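## Task

The scoop starts in the right gripper. Set it down on the table right next to the litter pan, touching only the table, hollow facing upward and motionless. The pan must finish within a good thumb's width of its starting spot, rotated at most slightly, and no other object may be left knocked over or upside down.

## Robot and tools

Robot: two arms, left_arm and right_arm, each ending in a two-finger gripper. The fingers extend along the gripper's +z axis and separate along its y axis. end_effector_position is the point between the pads, roughly 1 cm short of the fingertips.

Scene frame: origin at table-top height, halfway between the two arms' nominal bases; +x points out over the table, +z up, and left_arm sits on the +y side (arm names do not match image left/right). Reported positions (metres) and end_effector_quat_wxyz are in this frame and may be off by a few centimetres, more at long reach. A BASES line, if shown, gives calibrated base positions.

The 14-number row: every motion command uses rows of 14 numbers, each in [-1, 1], always including both arms: left_arm dx, dy, dz, rx, ry, rz, opening, then right_arm dx, dy, dz, rx, ry, rz, opening. The six pose numbers are offsets, not poses: they count from that arm's Hand target at the start of the action or move, along that Hand target's own axes. 1.0 equals 0.6 m for dx/dy/dz and 180 degrees for rotation; rx, ry, rz form one rotation vector. Sending the same offset again moves further. The opening is absolute: +1 fully open (0.094 m), -1 closed. Writing 0 for an opening commands half open, so to keep a gripper as it is, resend its current command (see Tool commands in the result).

execute_actions(actions, cameras): actions is a list of actions; each action is a list of up to 15 rows, each row lasting one control step of 1/30 s. A short action repeats its last row until 15 steps have passed. All rows in an action count from the pose at that action's start, not from the row before. An empty list just returns state and images. cameras chooses which images return: omitted, null or ["all"] gives all, [] none; an unknown name voids the call.

move(target, speed, blend, opening_speed, blocking, cameras): drives each gripper in a straight line toward target, one 14-number row or a list of up to 15 rows; every row in the list is an offset from the same starting Hand targets. speed is m/s, 0.002 to 2.9, default 0.25 (rotation up to twice that in rad/s); one value or one per target. blend (m) rounds corners between listed targets. opening_speed, 0.2 or higher, sets how fast openings change on the -1..+1 scale per second; use near the minimum for fragile things. blocking=false returns after about 0.5 s while the move continues. Moves last at least 0.5 s and are cut at 10 s. Paths do not avoid obstacles or the other arm; faster moves lag, overshoot and strike harder. Route around an arm's own base rather than close to it, which can flip the shoulder posture. The result adds a move: line such as done, off_target, moving, held or fault; arms not named reached within 10 mm and 2 degrees. limits=paced means the commanded pose was clipped; limits=held means a safety check withheld steps.

wait(seconds): 0 to 10 s while the arms hold their commands. stop(): brakes a running move. zoom_image(camera, region): region [x0, y0, x1, y1] in pixels, at most 504 by 504, from that camera's latest image. finished_scene(scene): ends the current scene given its number; cannot be undone.

Cameras: cam_head_left, cam_head_right, cam_high, cam_low, cam_left_wrist, cam_right_wrist, all 896x504.

Control details: each step, the commanded orientation is limited to 40 degrees from the measured one. Hand target in a result is the last commanded pose after that limit, and the next offsets start there. Friction and weight can leave a gripper a centimetre or more from its target without any contact; a fresh command (even all zeros) re-requests the target, and if it still falls short, send the remaining gap as an offset. An arm blocked by an object keeps pushing; to relieve it, command back past the gripper, or send six zeros to re-aim at its Hand target.

Gripping: grip_measured uses the opening scale; empty it reads a little wide, and on a squeezed hard part slightly narrower than the part. The fingers follow the command right up to full force, so there is no visible stop at contact; force is at maximum from about 0.05 below the first-touch reading. To release, command well above grip_measured. grip_effort_nm is motor effort (negative closing) with offset and noise, not pad force. Joint torques include gravity; the first three per arm wrap at ±28 N m. Joint velocities reading within noise means the arm is still. Step readings list positions during executed actions only.

Heat: holding loads, stretching out or pushing against something heats motors. MOTOR HOT appears at 75 °C; at 90 °C the arm folds and is idle; at 100 °C it goes limp.

Avoid: dropping the scoop from height or releasing it while moving, slamming or hard pushes, any contact between the two arms or their fingers (a hard one fails the task), shoving the litter pan, toppling other objects, and letting anything leave the table. Loose objects may occasionally get a small external nudge. Place the scoop gently, hollow up, beside the pan, open slowly, lift clear, and check the images before finishing.

Each tool is called after ">>>" as name([rows], argument=value, ...), one row to a line, values as JSON.

## Session

>>> execute_actions(actions=[])

Scene clock: 0.00 s.
left_arm: end_effector_position=(+0.3598, +0.3580, +0.4819) grip_measured=+1.000 grip_effort_nm=n/a end_effector_quat_wxyz=(+0.724, +0.128, +0.648, +0.199) | right_arm: end_effector_position=(+0.3701, -0.4982, +0.2771) grip_measured=-0.590 grip_effort_nm=n/a end_effector_quat_wxyz=(+0.298, -0.516, +0.634, -0.494)
Joint positions: left_arm=[0.166 1.088 1.247 -0.032 0.085 0.452 0.094] | right_arm=[-0.722 1.359 1.061 -0.066 -0.354 -1.844 0.019]
Joint velocities: within noise
Joint torques (N m): no reading
Heat: left arm: 31 °C; right arm: 34 °C.
Hand target: left_arm +0.3550, +0.3573, +0.4918; +0.732, +0.125, +0.639, +0.200 | right_arm +0.3713, -0.4973, +0.2974; +0.307, -0.509, +0.620, -0.512
Tool commands: left_gripper/opening=+1.0 right_gripper/opening=-0.979875

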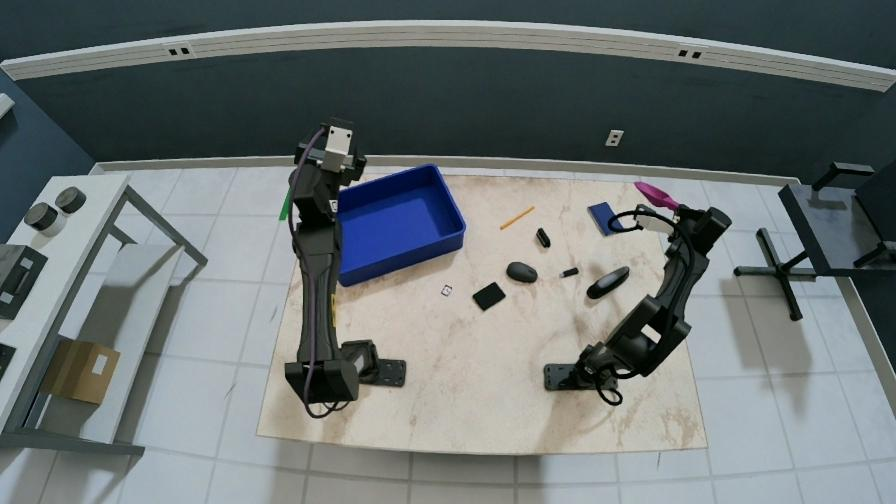

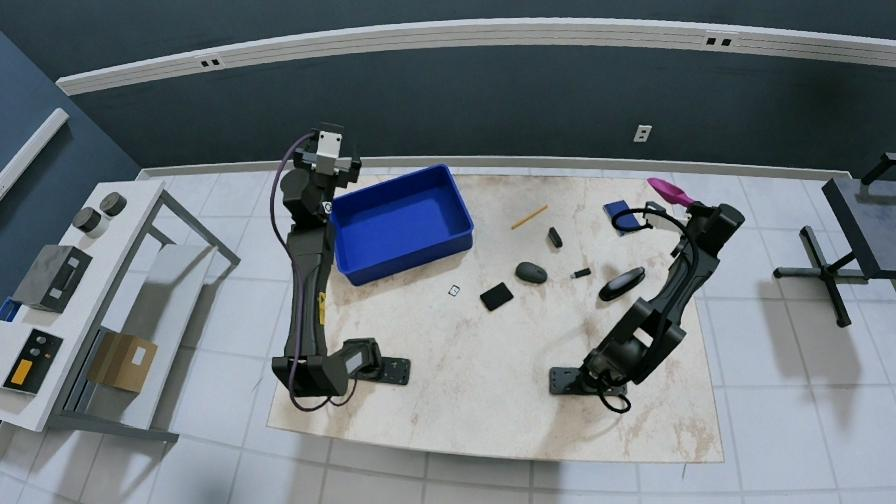

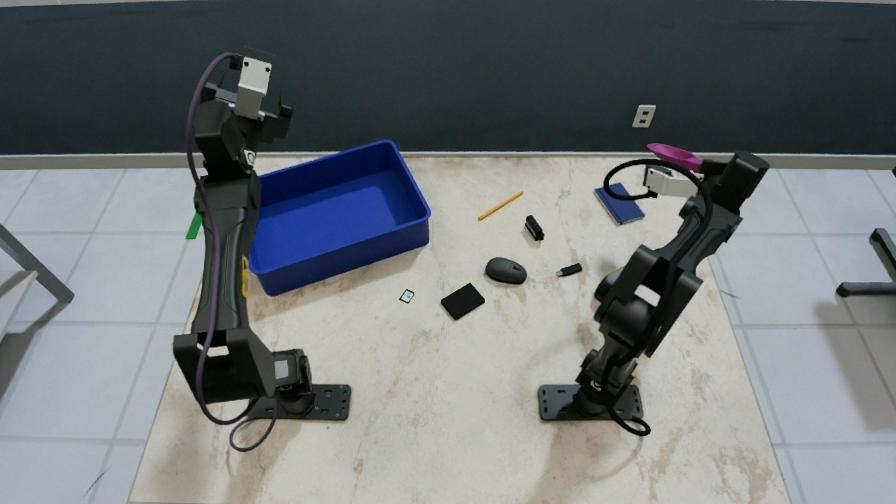

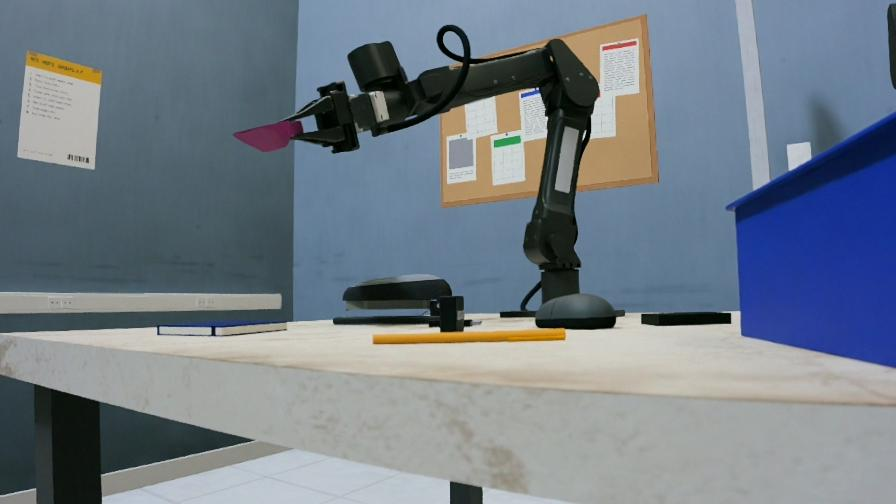

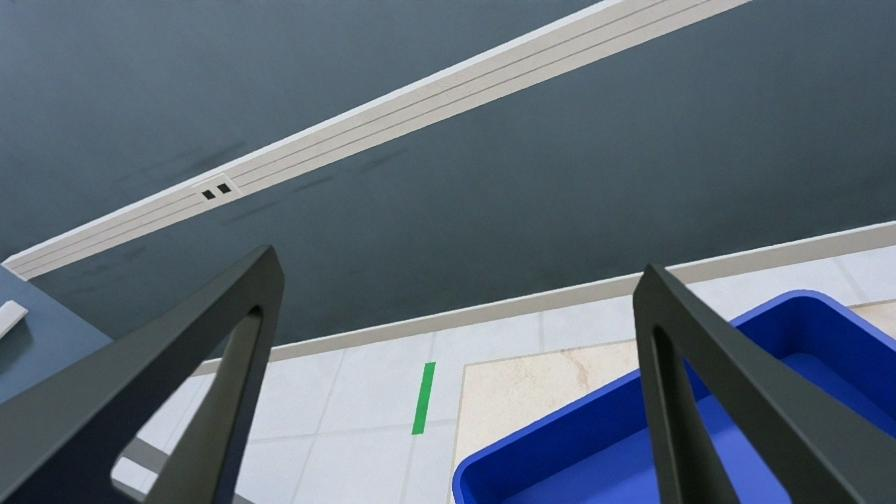

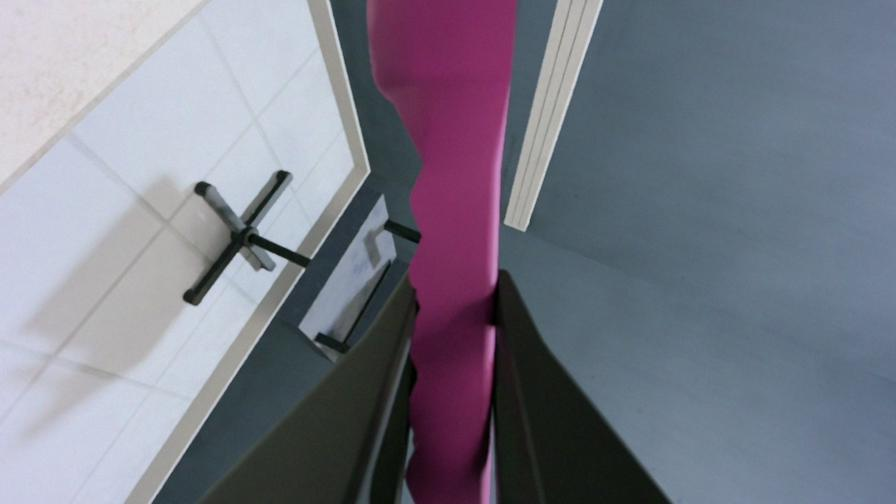

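>>> zoom_image(camera="cam_head_left", region=[580, 160, 750, 260])

>>> zoom_image(camera="cam_low", region=[210, 30, 430, 170])

>>> zoom_image(camera="cam_high", region=[580, 120, 780, 240])

Scaled by 2.965.

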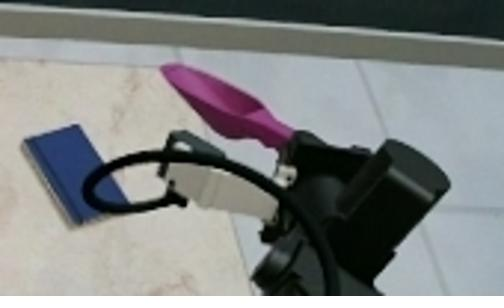

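Scaled by 2.291.

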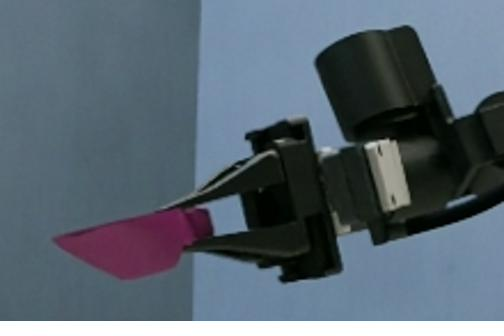

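Scaled by 2.520.

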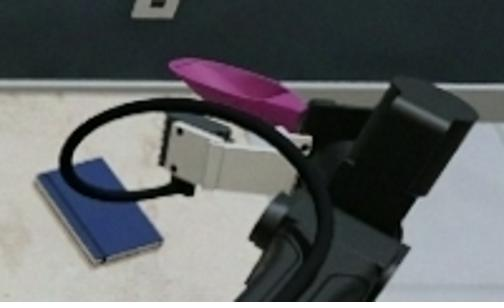

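>>> move(target=[0,0,0,0,0,0,1,-0.843,-0.012,-0.37,0.0485,-0.326,-0.099,-0.979875])

>>> zoom_image(camera="cam_high", region=[240, 150, 560, 330])

>>> zoom_image(camera="cam_head_right", region=[320, 150, 600, 310])

Scene clock: 64.70 s.
left_arm: end_effector_position=(+0.3598, +0.3580, +0.4819) grip_measured=+1.000 grip_effort_nm=-0.007 end_effector_quat_wxyz=(+0.724, +0.128, +0.648, +0.199) | right_arm: end_effector_position=(+0.3151, +0.0450, +0.2709) grip_measured=-0.590 grip_effort_nm=-1.033 end_effector_quat_wxyz=(-0.498, +0.777, -0.269, +0.274)
Joint positions: left_arm=[0.166 1.088 1.247 -0.032 0.085 0.452 0.094] | right_arm=[0.775 1.308 1.01 -0.064 0.039 -1.726 0.019]
Joint torques (N m): left_arm=[-0.03 -4.07 7.79 1.78 -0.05 -0.07] | right_arm=[0.16 -4.25 10.69 2.33 0 0.17]
Heat: left arm: 38 °C; right arm: 40 °C.
Hand target: left_arm +0.3550, +0.3573, +0.4918; +0.732, +0.125, +0.639, +0.200 | right_arm +0.3217, +0.0529, +0.2969; -0.527, +0.755, -0.269, +0.282
Off the commanded pose: left_arm 0.011 m, 2 deg | right_arm 0.028 m, 4 deg.
move: off_target (left_arm, right_arm)

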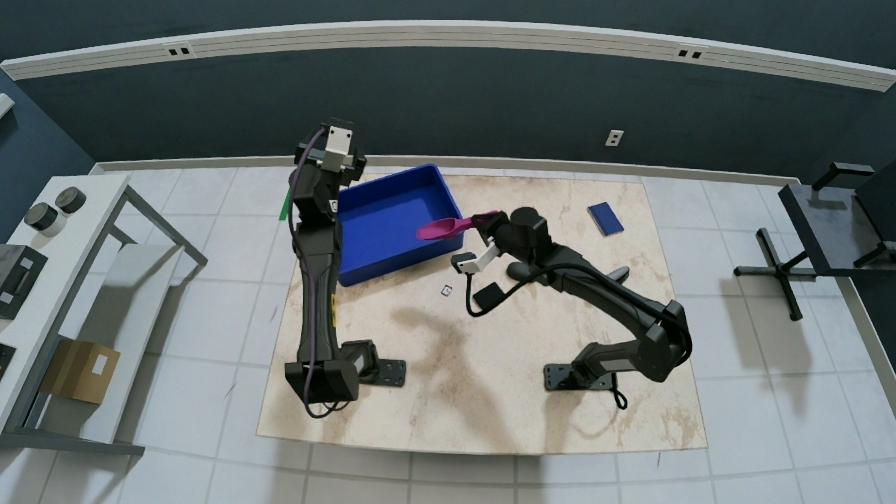

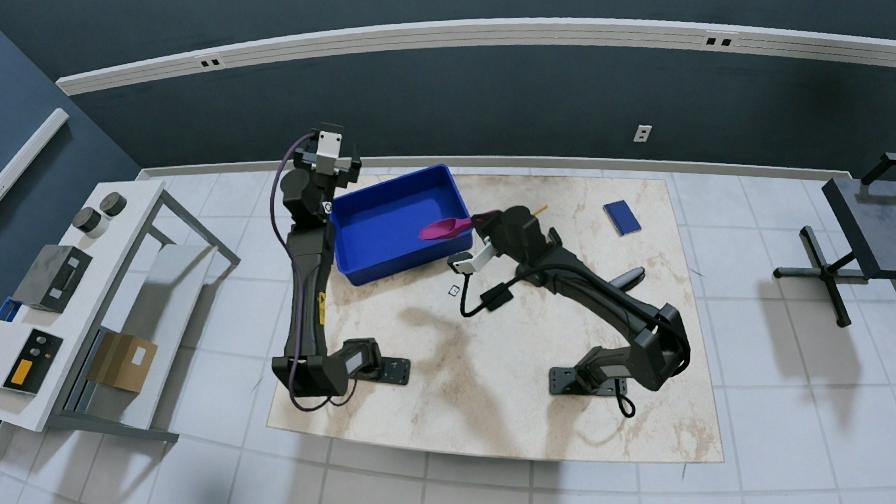

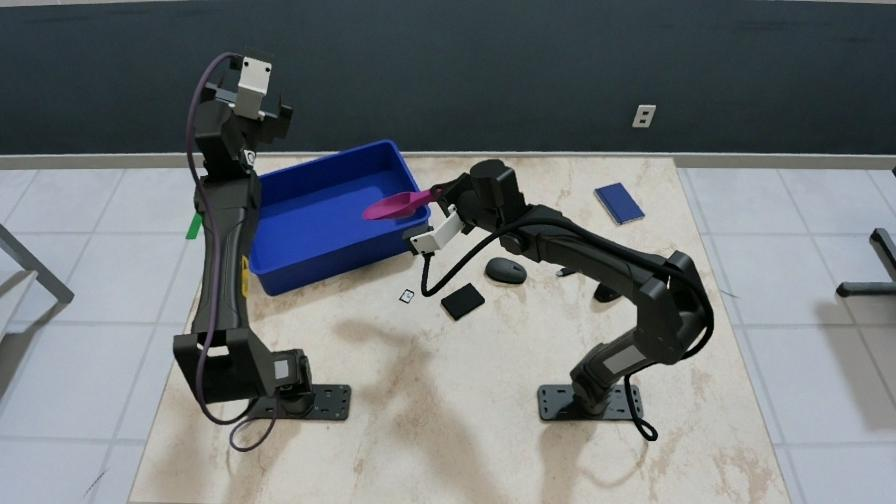

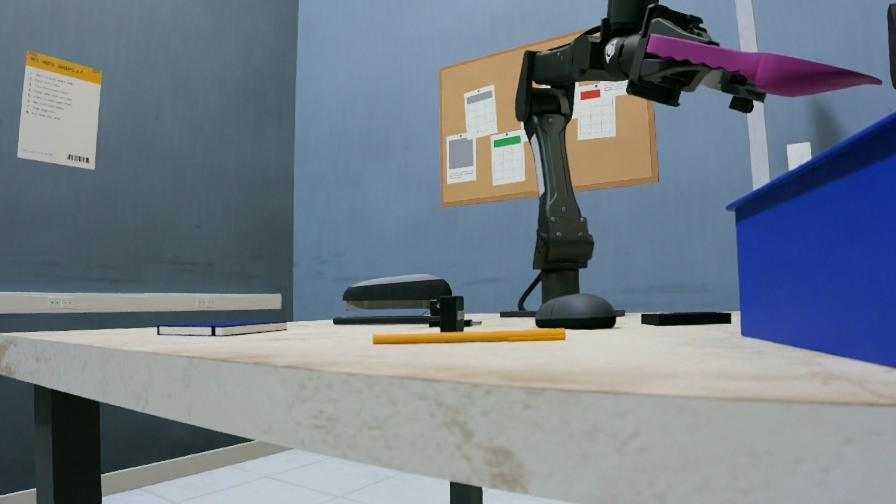

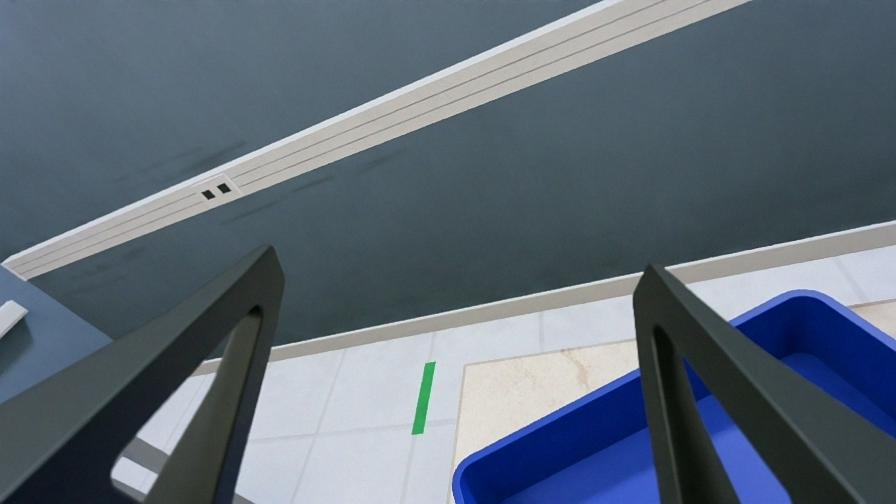

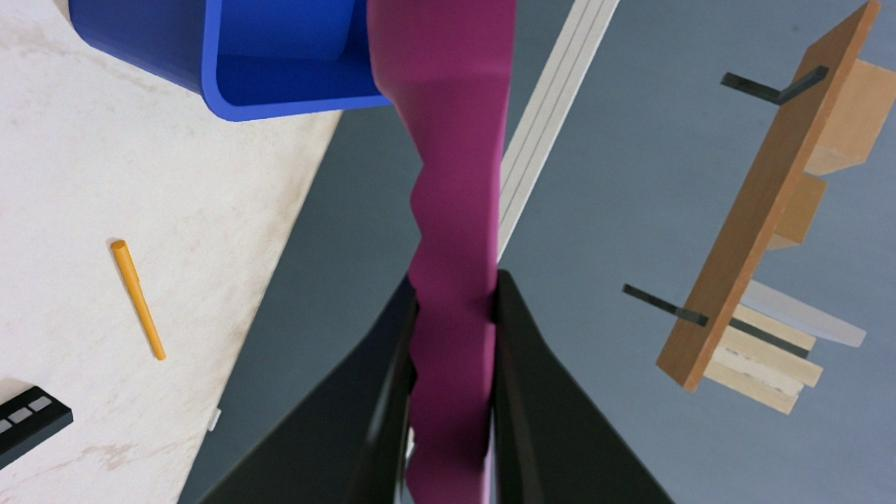

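Scaled by 1.575.

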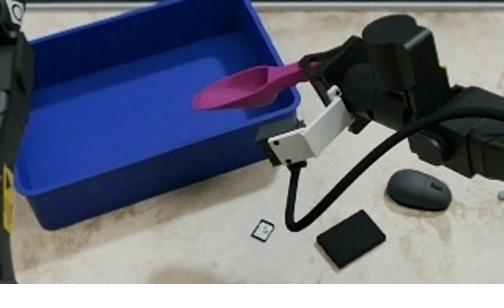

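Scaled by 1.800.

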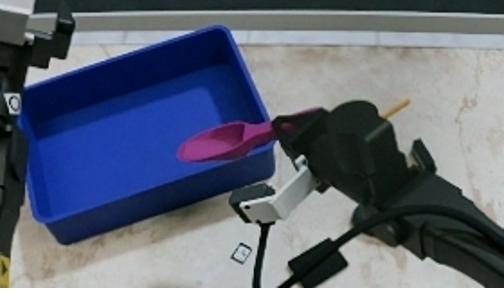

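>>> move([
  [0,0,0,0,0,0,1,-0.13,0.032,0.003,0.0349,0.0042,0.069,-0.979875],
  [0,0,0,0,0,0,1,-0.156,0.206,0.055,0.0349,0.0042,0.069,-0.979875],
], speed=[0.2,0.12])

>>> zoom_image(camera="cam_head_right", region=[320, 150, 600, 310])

>>> zoom_image(camera="cam_high", region=[280, 150, 560, 310])

Scene clock: 124.77 s.
left_arm: end_effector_position=(+0.3598, +0.3580, +0.4819) grip_measured=+1.000 grip_effort_nm=-0.002 end_effector_quat_wxyz=(+0.724, +0.128, +0.648, +0.199) | right_arm: end_effector_position=(+0.2657, +0.0981, +0.1504) grip_measured=-0.590 grip_effort_nm=-1.038 end_effector_quat_wxyz=(-0.576, +0.705, -0.333, +0.248)
Joint positions: left_arm=[0.166 1.088 1.247 -0.032 0.085 0.452 0.094] | right_arm=[1.051 1.597 0.574 0.796 0.319 -1.463 0.019]
Joint torques (N m): left_arm=[-0.08 -4.11 7.73 1.78 -0.05 -0.06] | right_arm=[0.47 -4.86 6 2.42 0.09 0.18]
Heat: left arm: 40 °C; right arm: 45 °C.
Hand target: left_arm +0.3550, +0.3573, +0.4918; +0.732, +0.125, +0.639, +0.200 | right_arm +0.2664, +0.1029, +0.1571; -0.593, +0.690, -0.337, +0.242
Off the commanded pose: left_arm 0.011 m, 2 deg | right_arm 0.008 m, 3 deg.
move: off_target (left_arm, right_arm)

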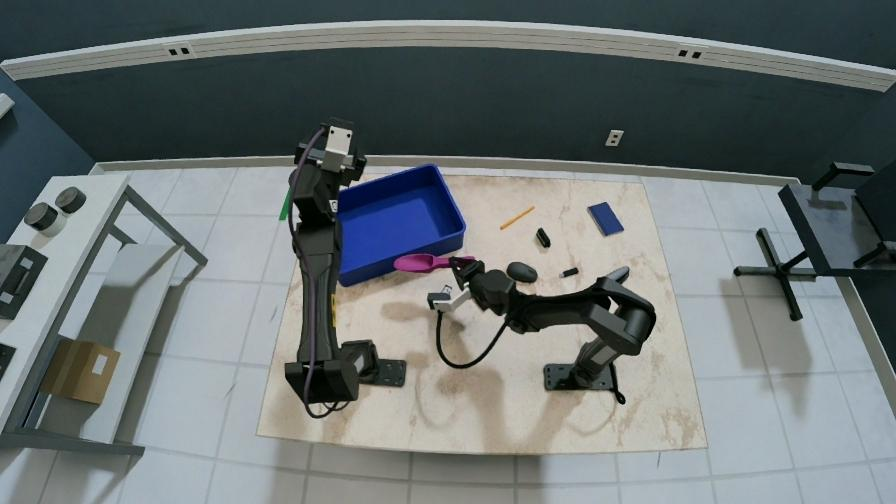

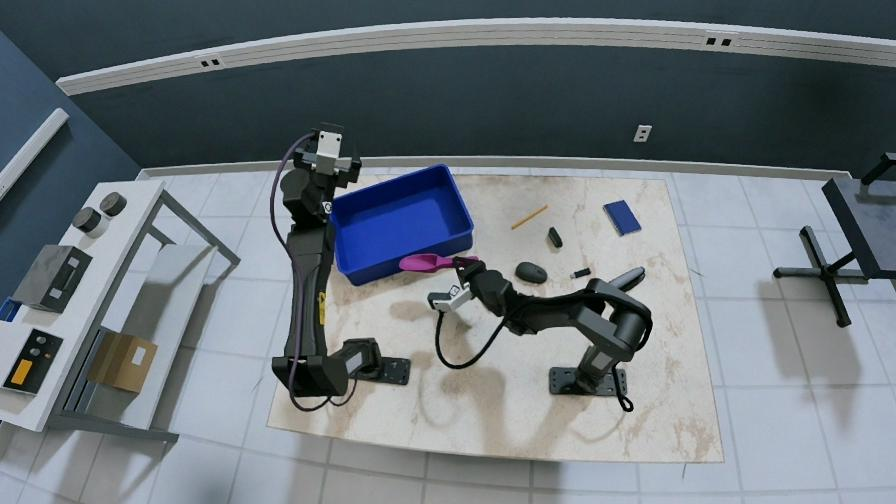

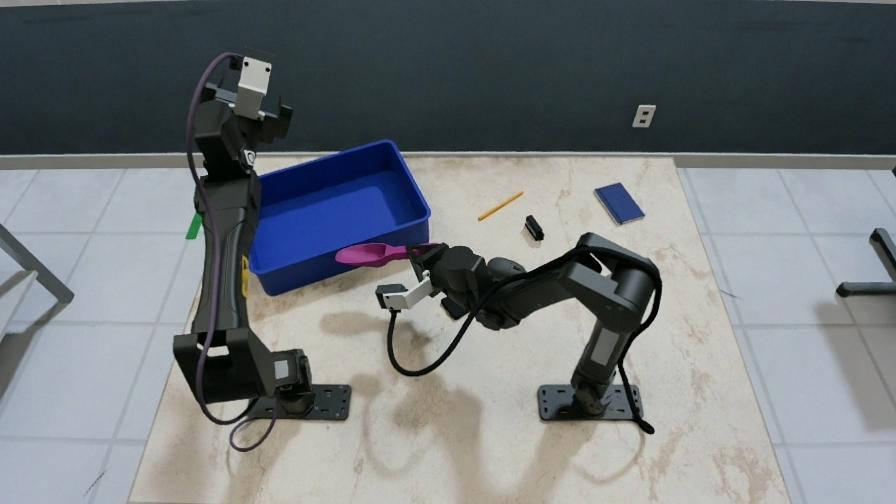

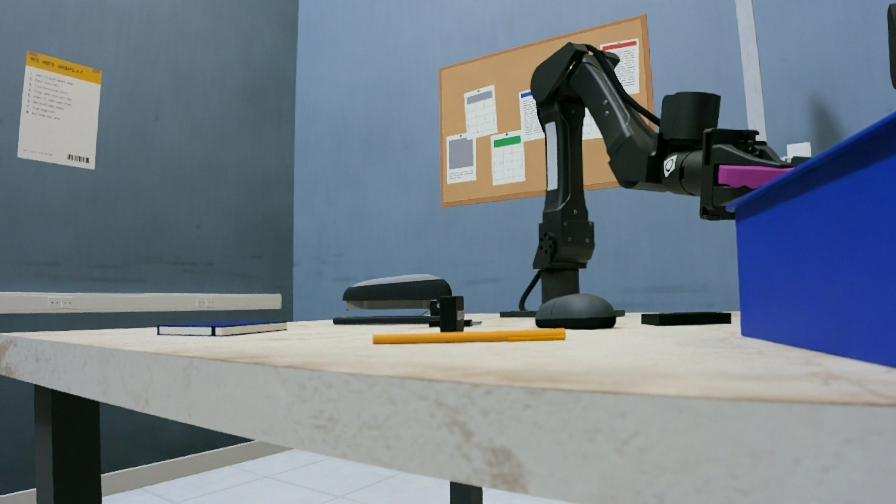

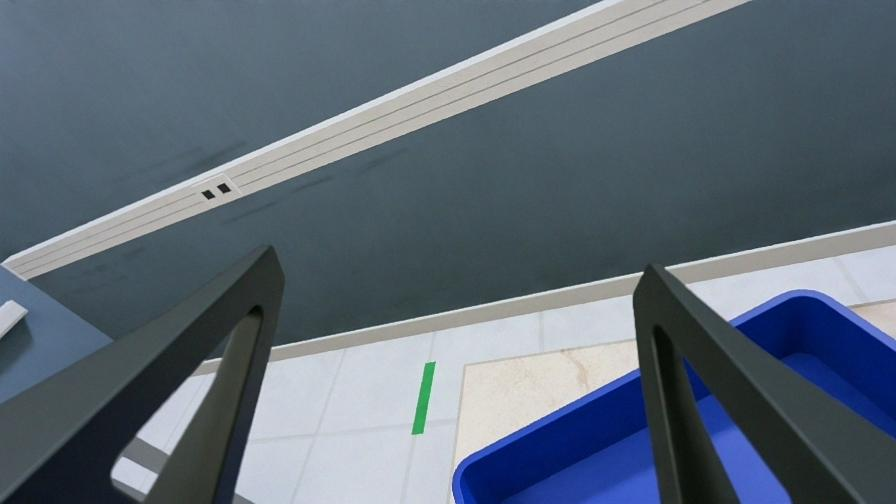

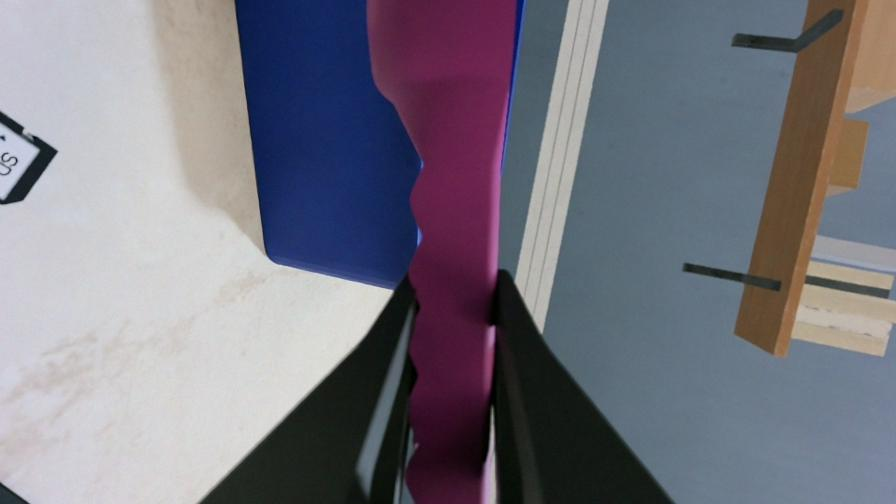

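Scaled by 1.800.

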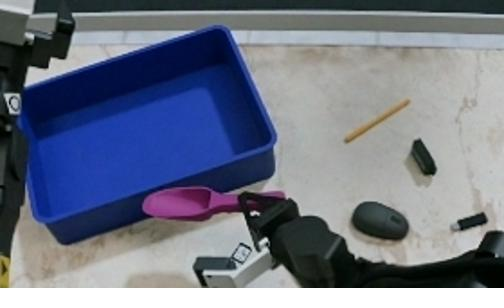

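Scaled by 1.800.

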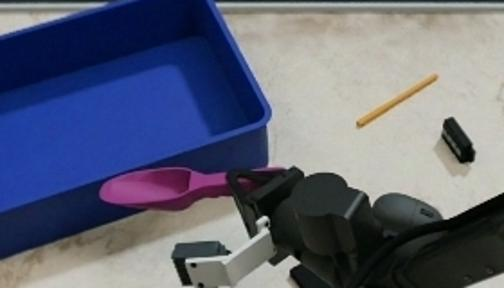

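>>> move([
  [0,0,0,0,0,0,1,0.016,-0.004,0.018,-0.0044,-0.0654,-0.0119,-0.979875],
  [0,0,0,0,0,0,1,0.027,0.151,0.047,-0.0044,-0.0654,-0.0119,-0.979875],
], speed=[0.2,0.1])

>>> zoom_image(camera="cam_head_right", region=[320, 150, 600, 310])

>>> zoom_image(camera="cam_high", region=[280, 190, 490, 310])

Scene clock: 149.77 s.
left_arm: end_effector_position=(+0.3598, +0.3580, +0.4819) grip_measured=+1.000 grip_effort_nm=-0.007 end_effector_quat_wxyz=(+0.724, +0.128, +0.648, +0.199) | right_arm: end_effector_position=(+0.2801, +0.1020, +0.0578) grip_measured=-0.590 grip_effort_nm=-1.033 end_effector_quat_wxyz=(-0.601, +0.732, -0.264, +0.182)
Joint positions: left_arm=[0.166 1.088 1.247 -0.032 0.085 0.452 0.094] | right_arm=[0.887 2.051 0.519 1.319 -0.043 -1.528 0.019]
Joint torques (N m): left_arm=[-0.03 -4.19 7.75 1.78 -0.04 -0.06] | right_arm=[-0.69 -6.32 3.29 2.48 -0.15 0.09]
Heat: left arm: 41 °C; right arm: 44 °C.
Hand target: left_arm +0.3550, +0.3573, +0.4918; +0.732, +0.125, +0.639, +0.200 | right_arm +0.2815, +0.1028, +0.0620; -0.615, +0.722, -0.263, +0.179
Off the commanded pose: left_arm 0.011 m, 2 deg | right_arm 0.005 m, 2 deg.
move: off_target (left_arm)

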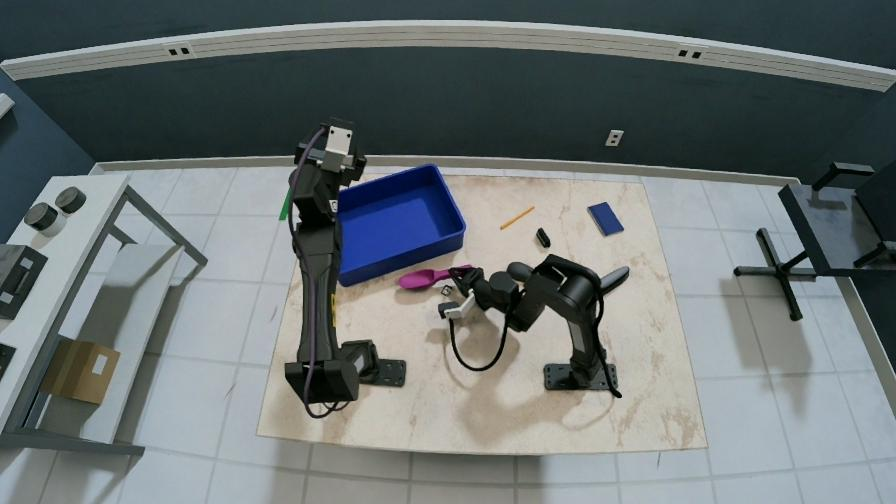

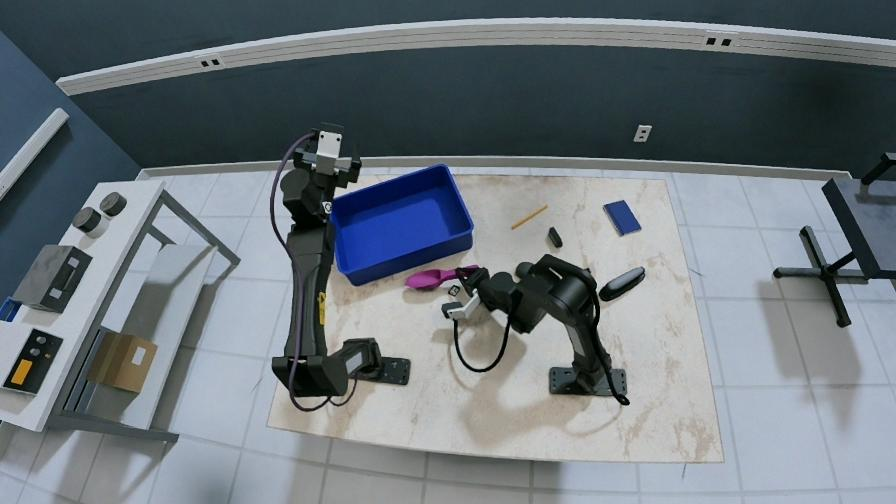

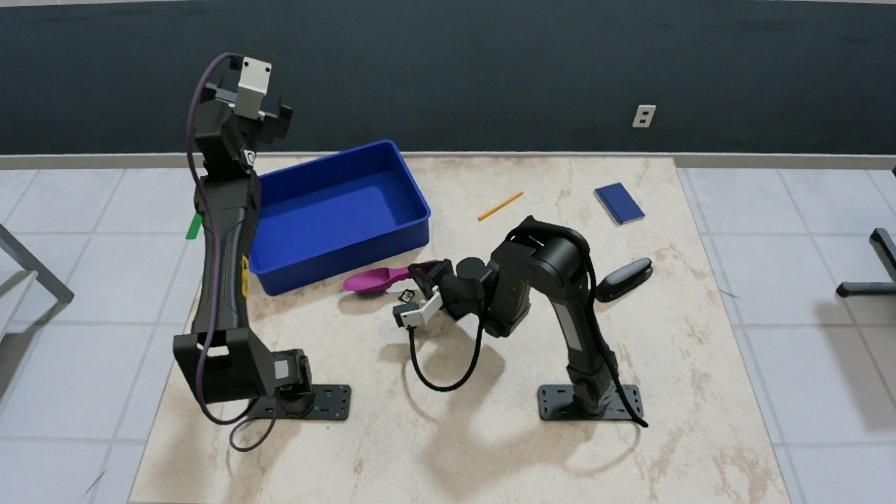

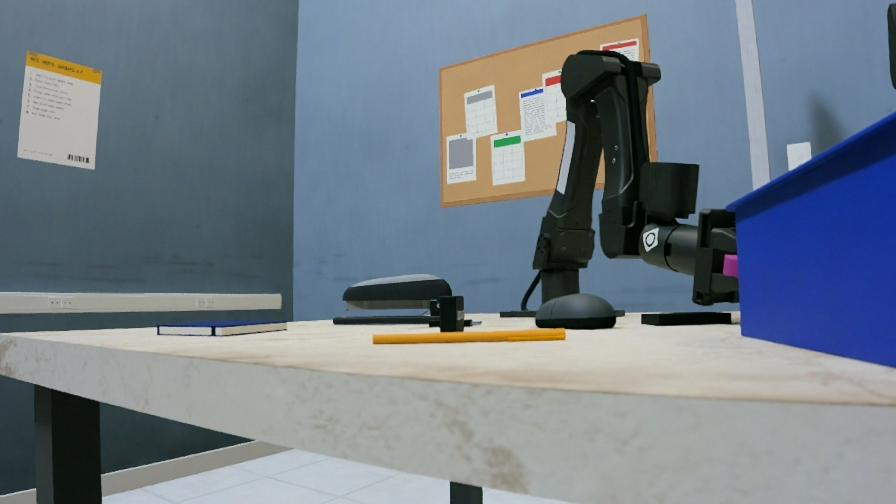

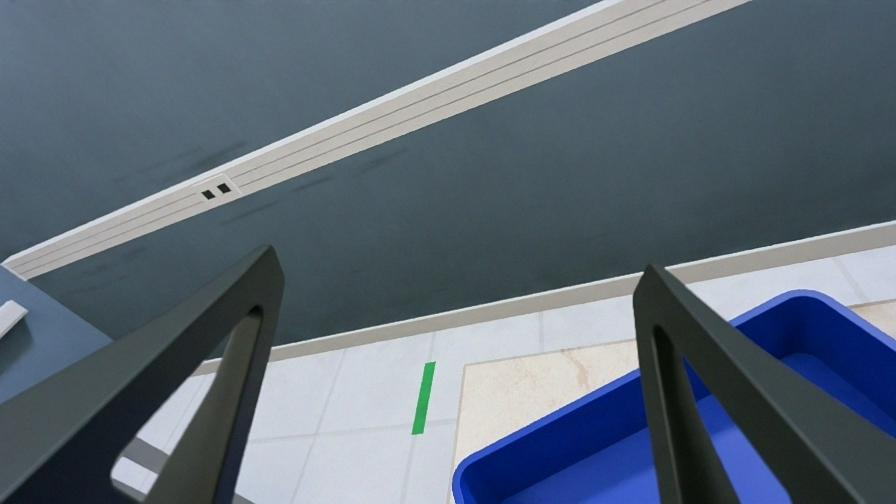

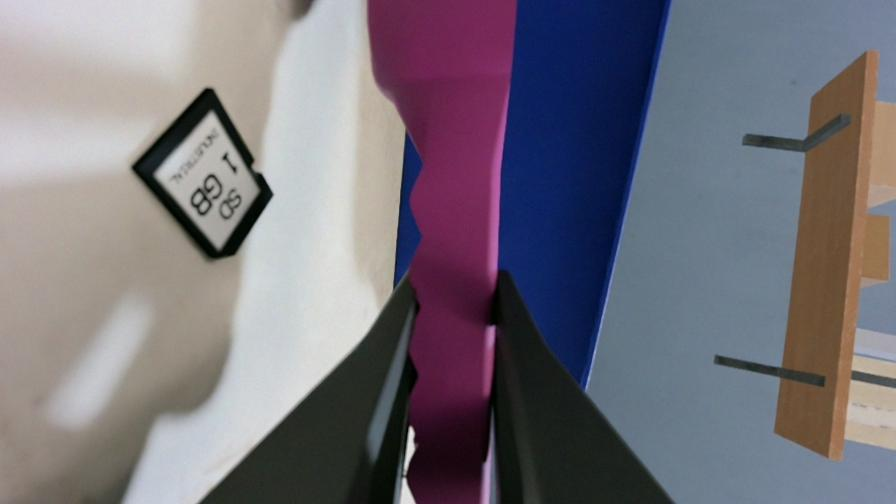

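Scaled by 1.800.

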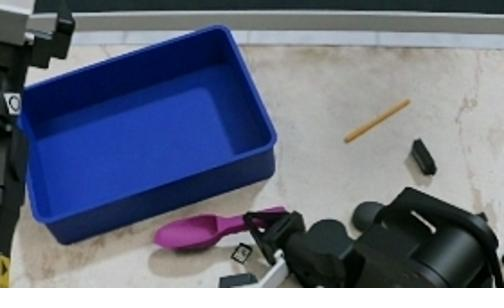

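Scaled by 2.400.

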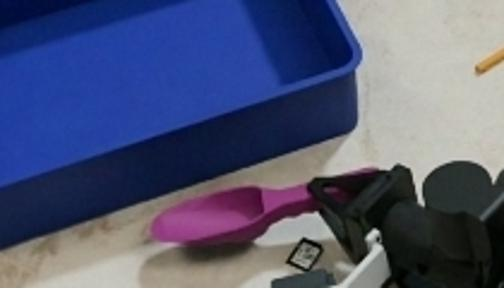

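>>> move(target=[0,0,0,0,0,0,1,0.0153,0.0268,0.0151,0,0,0,-0.979875], speed=[0.04], cameras=["cam_high","cam_right_wrist","cam_head_right"])

>>> zoom_image(camera="cam_high", region=[320, 230, 480, 320])

Scene clock: 156.27 s.
left_arm: end_effector_position=(+0.3598, +0.3580, +0.4819) grip_measured=+1.000 grip_effort_nm=-0.007 end_effector_quat_wxyz=(+0.724, +0.128, +0.648, +0.199) | right_arm: end_effector_position=(+0.2909, +0.1033, +0.0488) grip_measured=-0.590 grip_effort_nm=-1.038 end_effector_quat_wxyz=(-0.608, +0.727, -0.260, +0.187)
Joint positions: left_arm=[0.166 1.088 1.247 -0.032 0.085 0.452 0.094] | right_arm=[0.862 2.133 0.553 1.387 -0.067 -1.539 0.019]
Joint torques (N m): left_arm=[-0.06 -4.16 7.68 1.79 -0.04 -0.07] | right_arm=[-0.77 -4.93 3.1 2.46 -0.17 0.17]
Heat: left arm: 41 °C; right arm: 44 °C.
Hand target: left_arm +0.3550, +0.3573, +0.4918; +0.732, +0.125, +0.639, +0.200 | right_arm +0.2916, +0.1028, +0.0440; -0.615, +0.722, -0.263, +0.179
Off the commanded pose: left_arm 0.011 m, 2 deg | right_arm 0.005 m, 1 deg.
move: off_target (left_arm)
Images, in order (width x height): cam_head_right 896x504, cam_high 896x504, cam_right_wrist 896x504.

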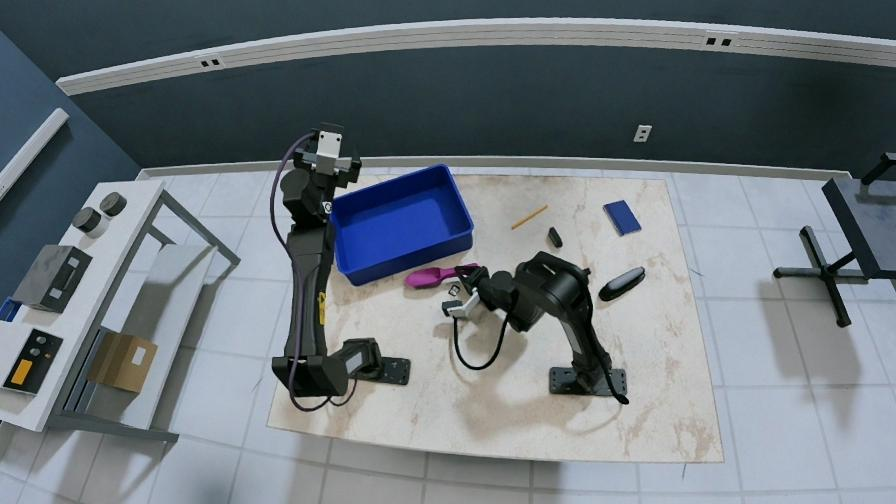

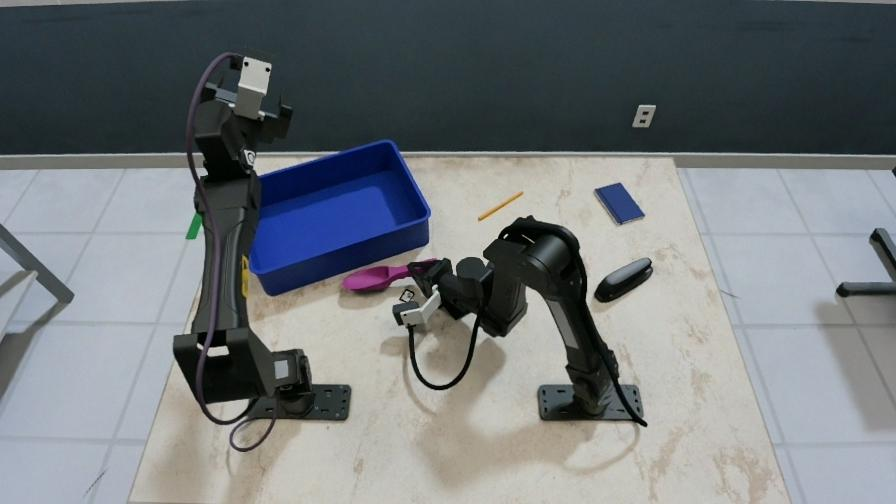

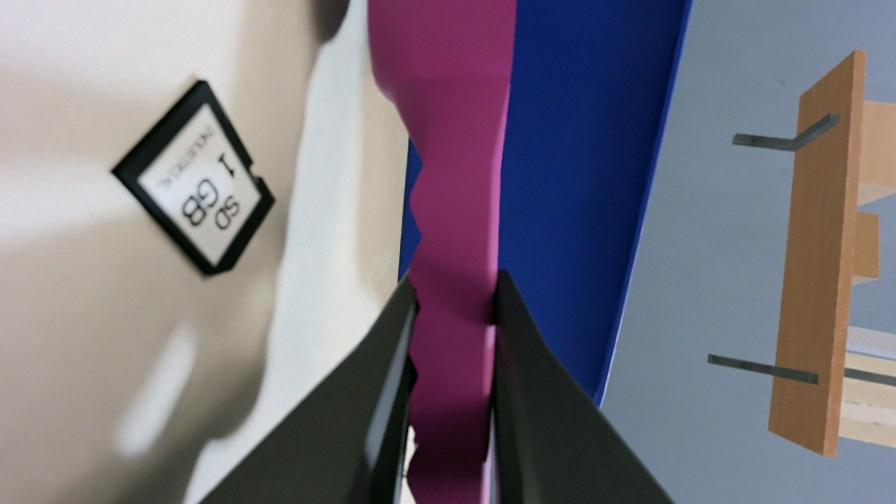

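Scaled by 3.150.

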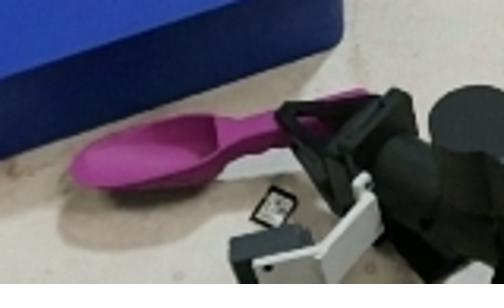

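>>> move([
  [0,0,0,0,0,0,1,-0.0022,-0.0327,-0.006,0,0,0,-0.979875],
  [0,0,0,0,0,0,1,-0.0022,-0.0327,-0.006,-0.0538,-0.0036,0.0393,-0.979875],
  [0,0,0,0,0,0,1,0.0,0.0,0.0,-0.0538,-0.0036,0.0393,-0.979875],
], speed=[0.1,0.15,0.04], cameras=["cam_high","cam_low","cam_right_wrist","cam_head_right"])

>>> zoom_image(camera="cam_high", region=[320, 230, 480, 320])

>>> zoom_image(camera="cam_low", region=[560, 150, 800, 350])

Scene clock: 166.70 s.
left_arm: end_effector_position=(+0.3598, +0.3580, +0.4819) grip_measured=+1.000 grip_effort_nm=-0.007 end_effector_quat_wxyz=(+0.724, +0.128, +0.648, +0.199) | right_arm: end_effector_position=(+0.2870, +0.0979, +0.0401) grip_measured=-0.590 grip_effort_nm=-1.028 end_effector_quat_wxyz=(-0.551, +0.764, -0.315, +0.121)
Joint positions: left_arm=[0.166 1.088 1.247 -0.032 0.085 0.452 0.094] | right_arm=[0.842 1.972 0.576 1.021 -0.113 -1.441 0.019]
Joint torques (N m): left_arm=[-0.03 -4.05 7.79 1.79 -0.05 -0.09] | right_arm=[-0.62 -6.19 5.42 2.16 -0.19 0.19]
Heat: left arm: 41 °C; right arm: 45 °C.
Hand target: left_arm +0.3550, +0.3573, +0.4918; +0.732, +0.125, +0.639, +0.200 | right_arm +0.2915, +0.1029, +0.0440; -0.563, +0.754, -0.318, +0.114
Off the commanded pose: left_arm 0.011 m, 2 deg | right_arm 0.008 m, 2 deg.
move: off_target (left_arm)
Images, in order (width x height): cam_head_right 896x504, cam_high 896x504, cam_low 896x504, cam_right_wrist 896x504.

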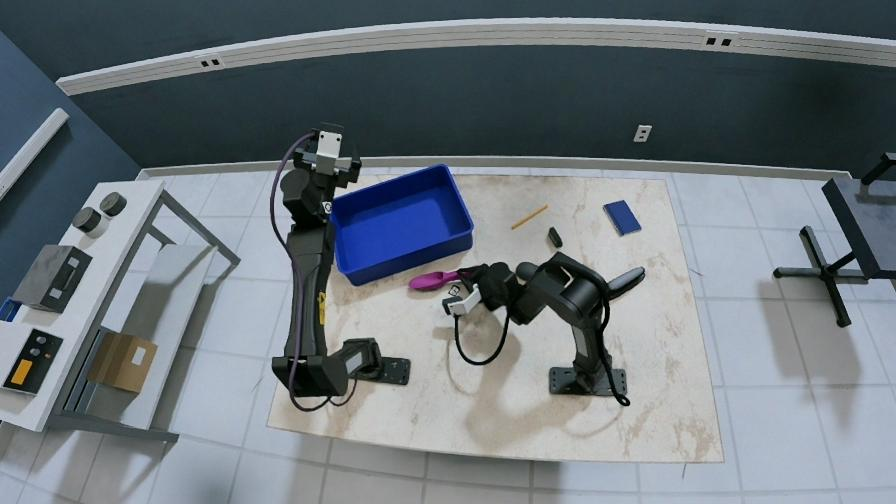

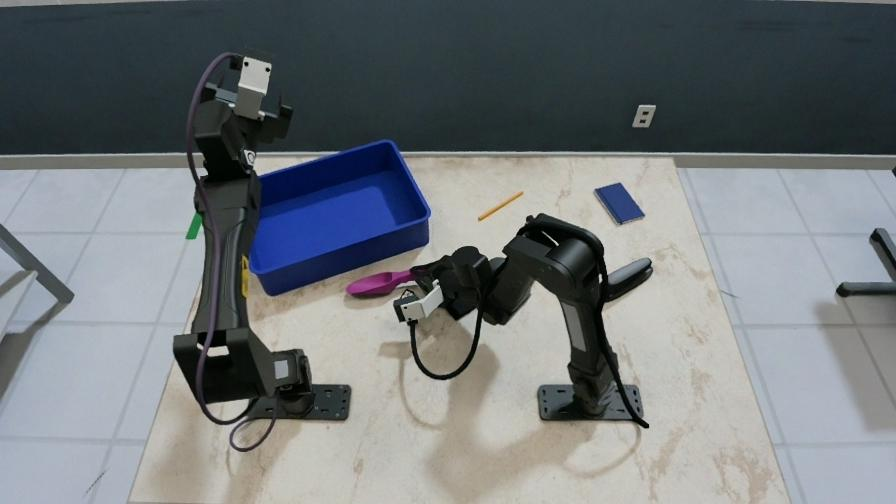

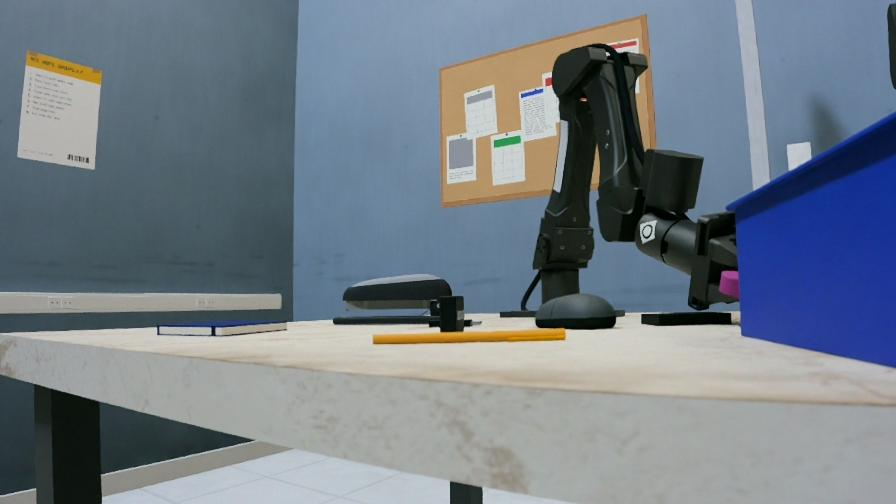

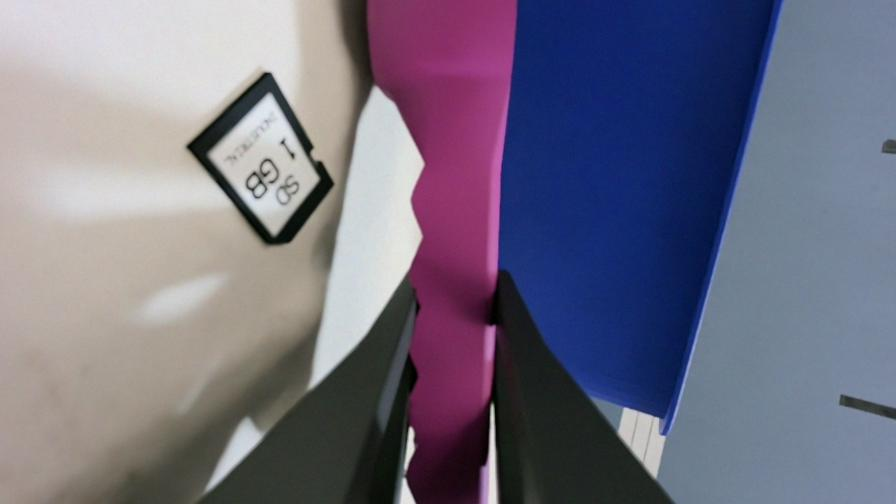

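Scaled by 3.150.

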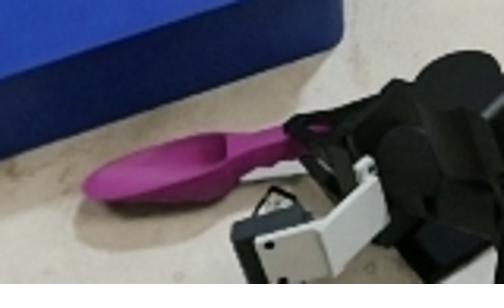

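Scaled by 2.100.

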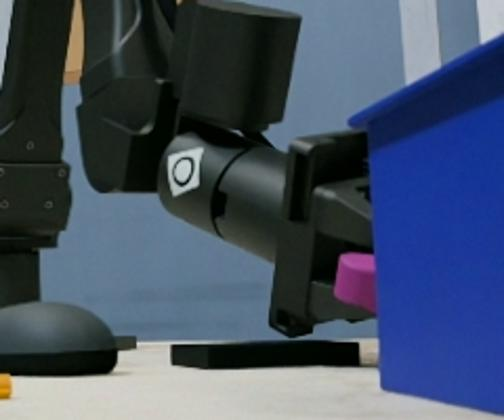

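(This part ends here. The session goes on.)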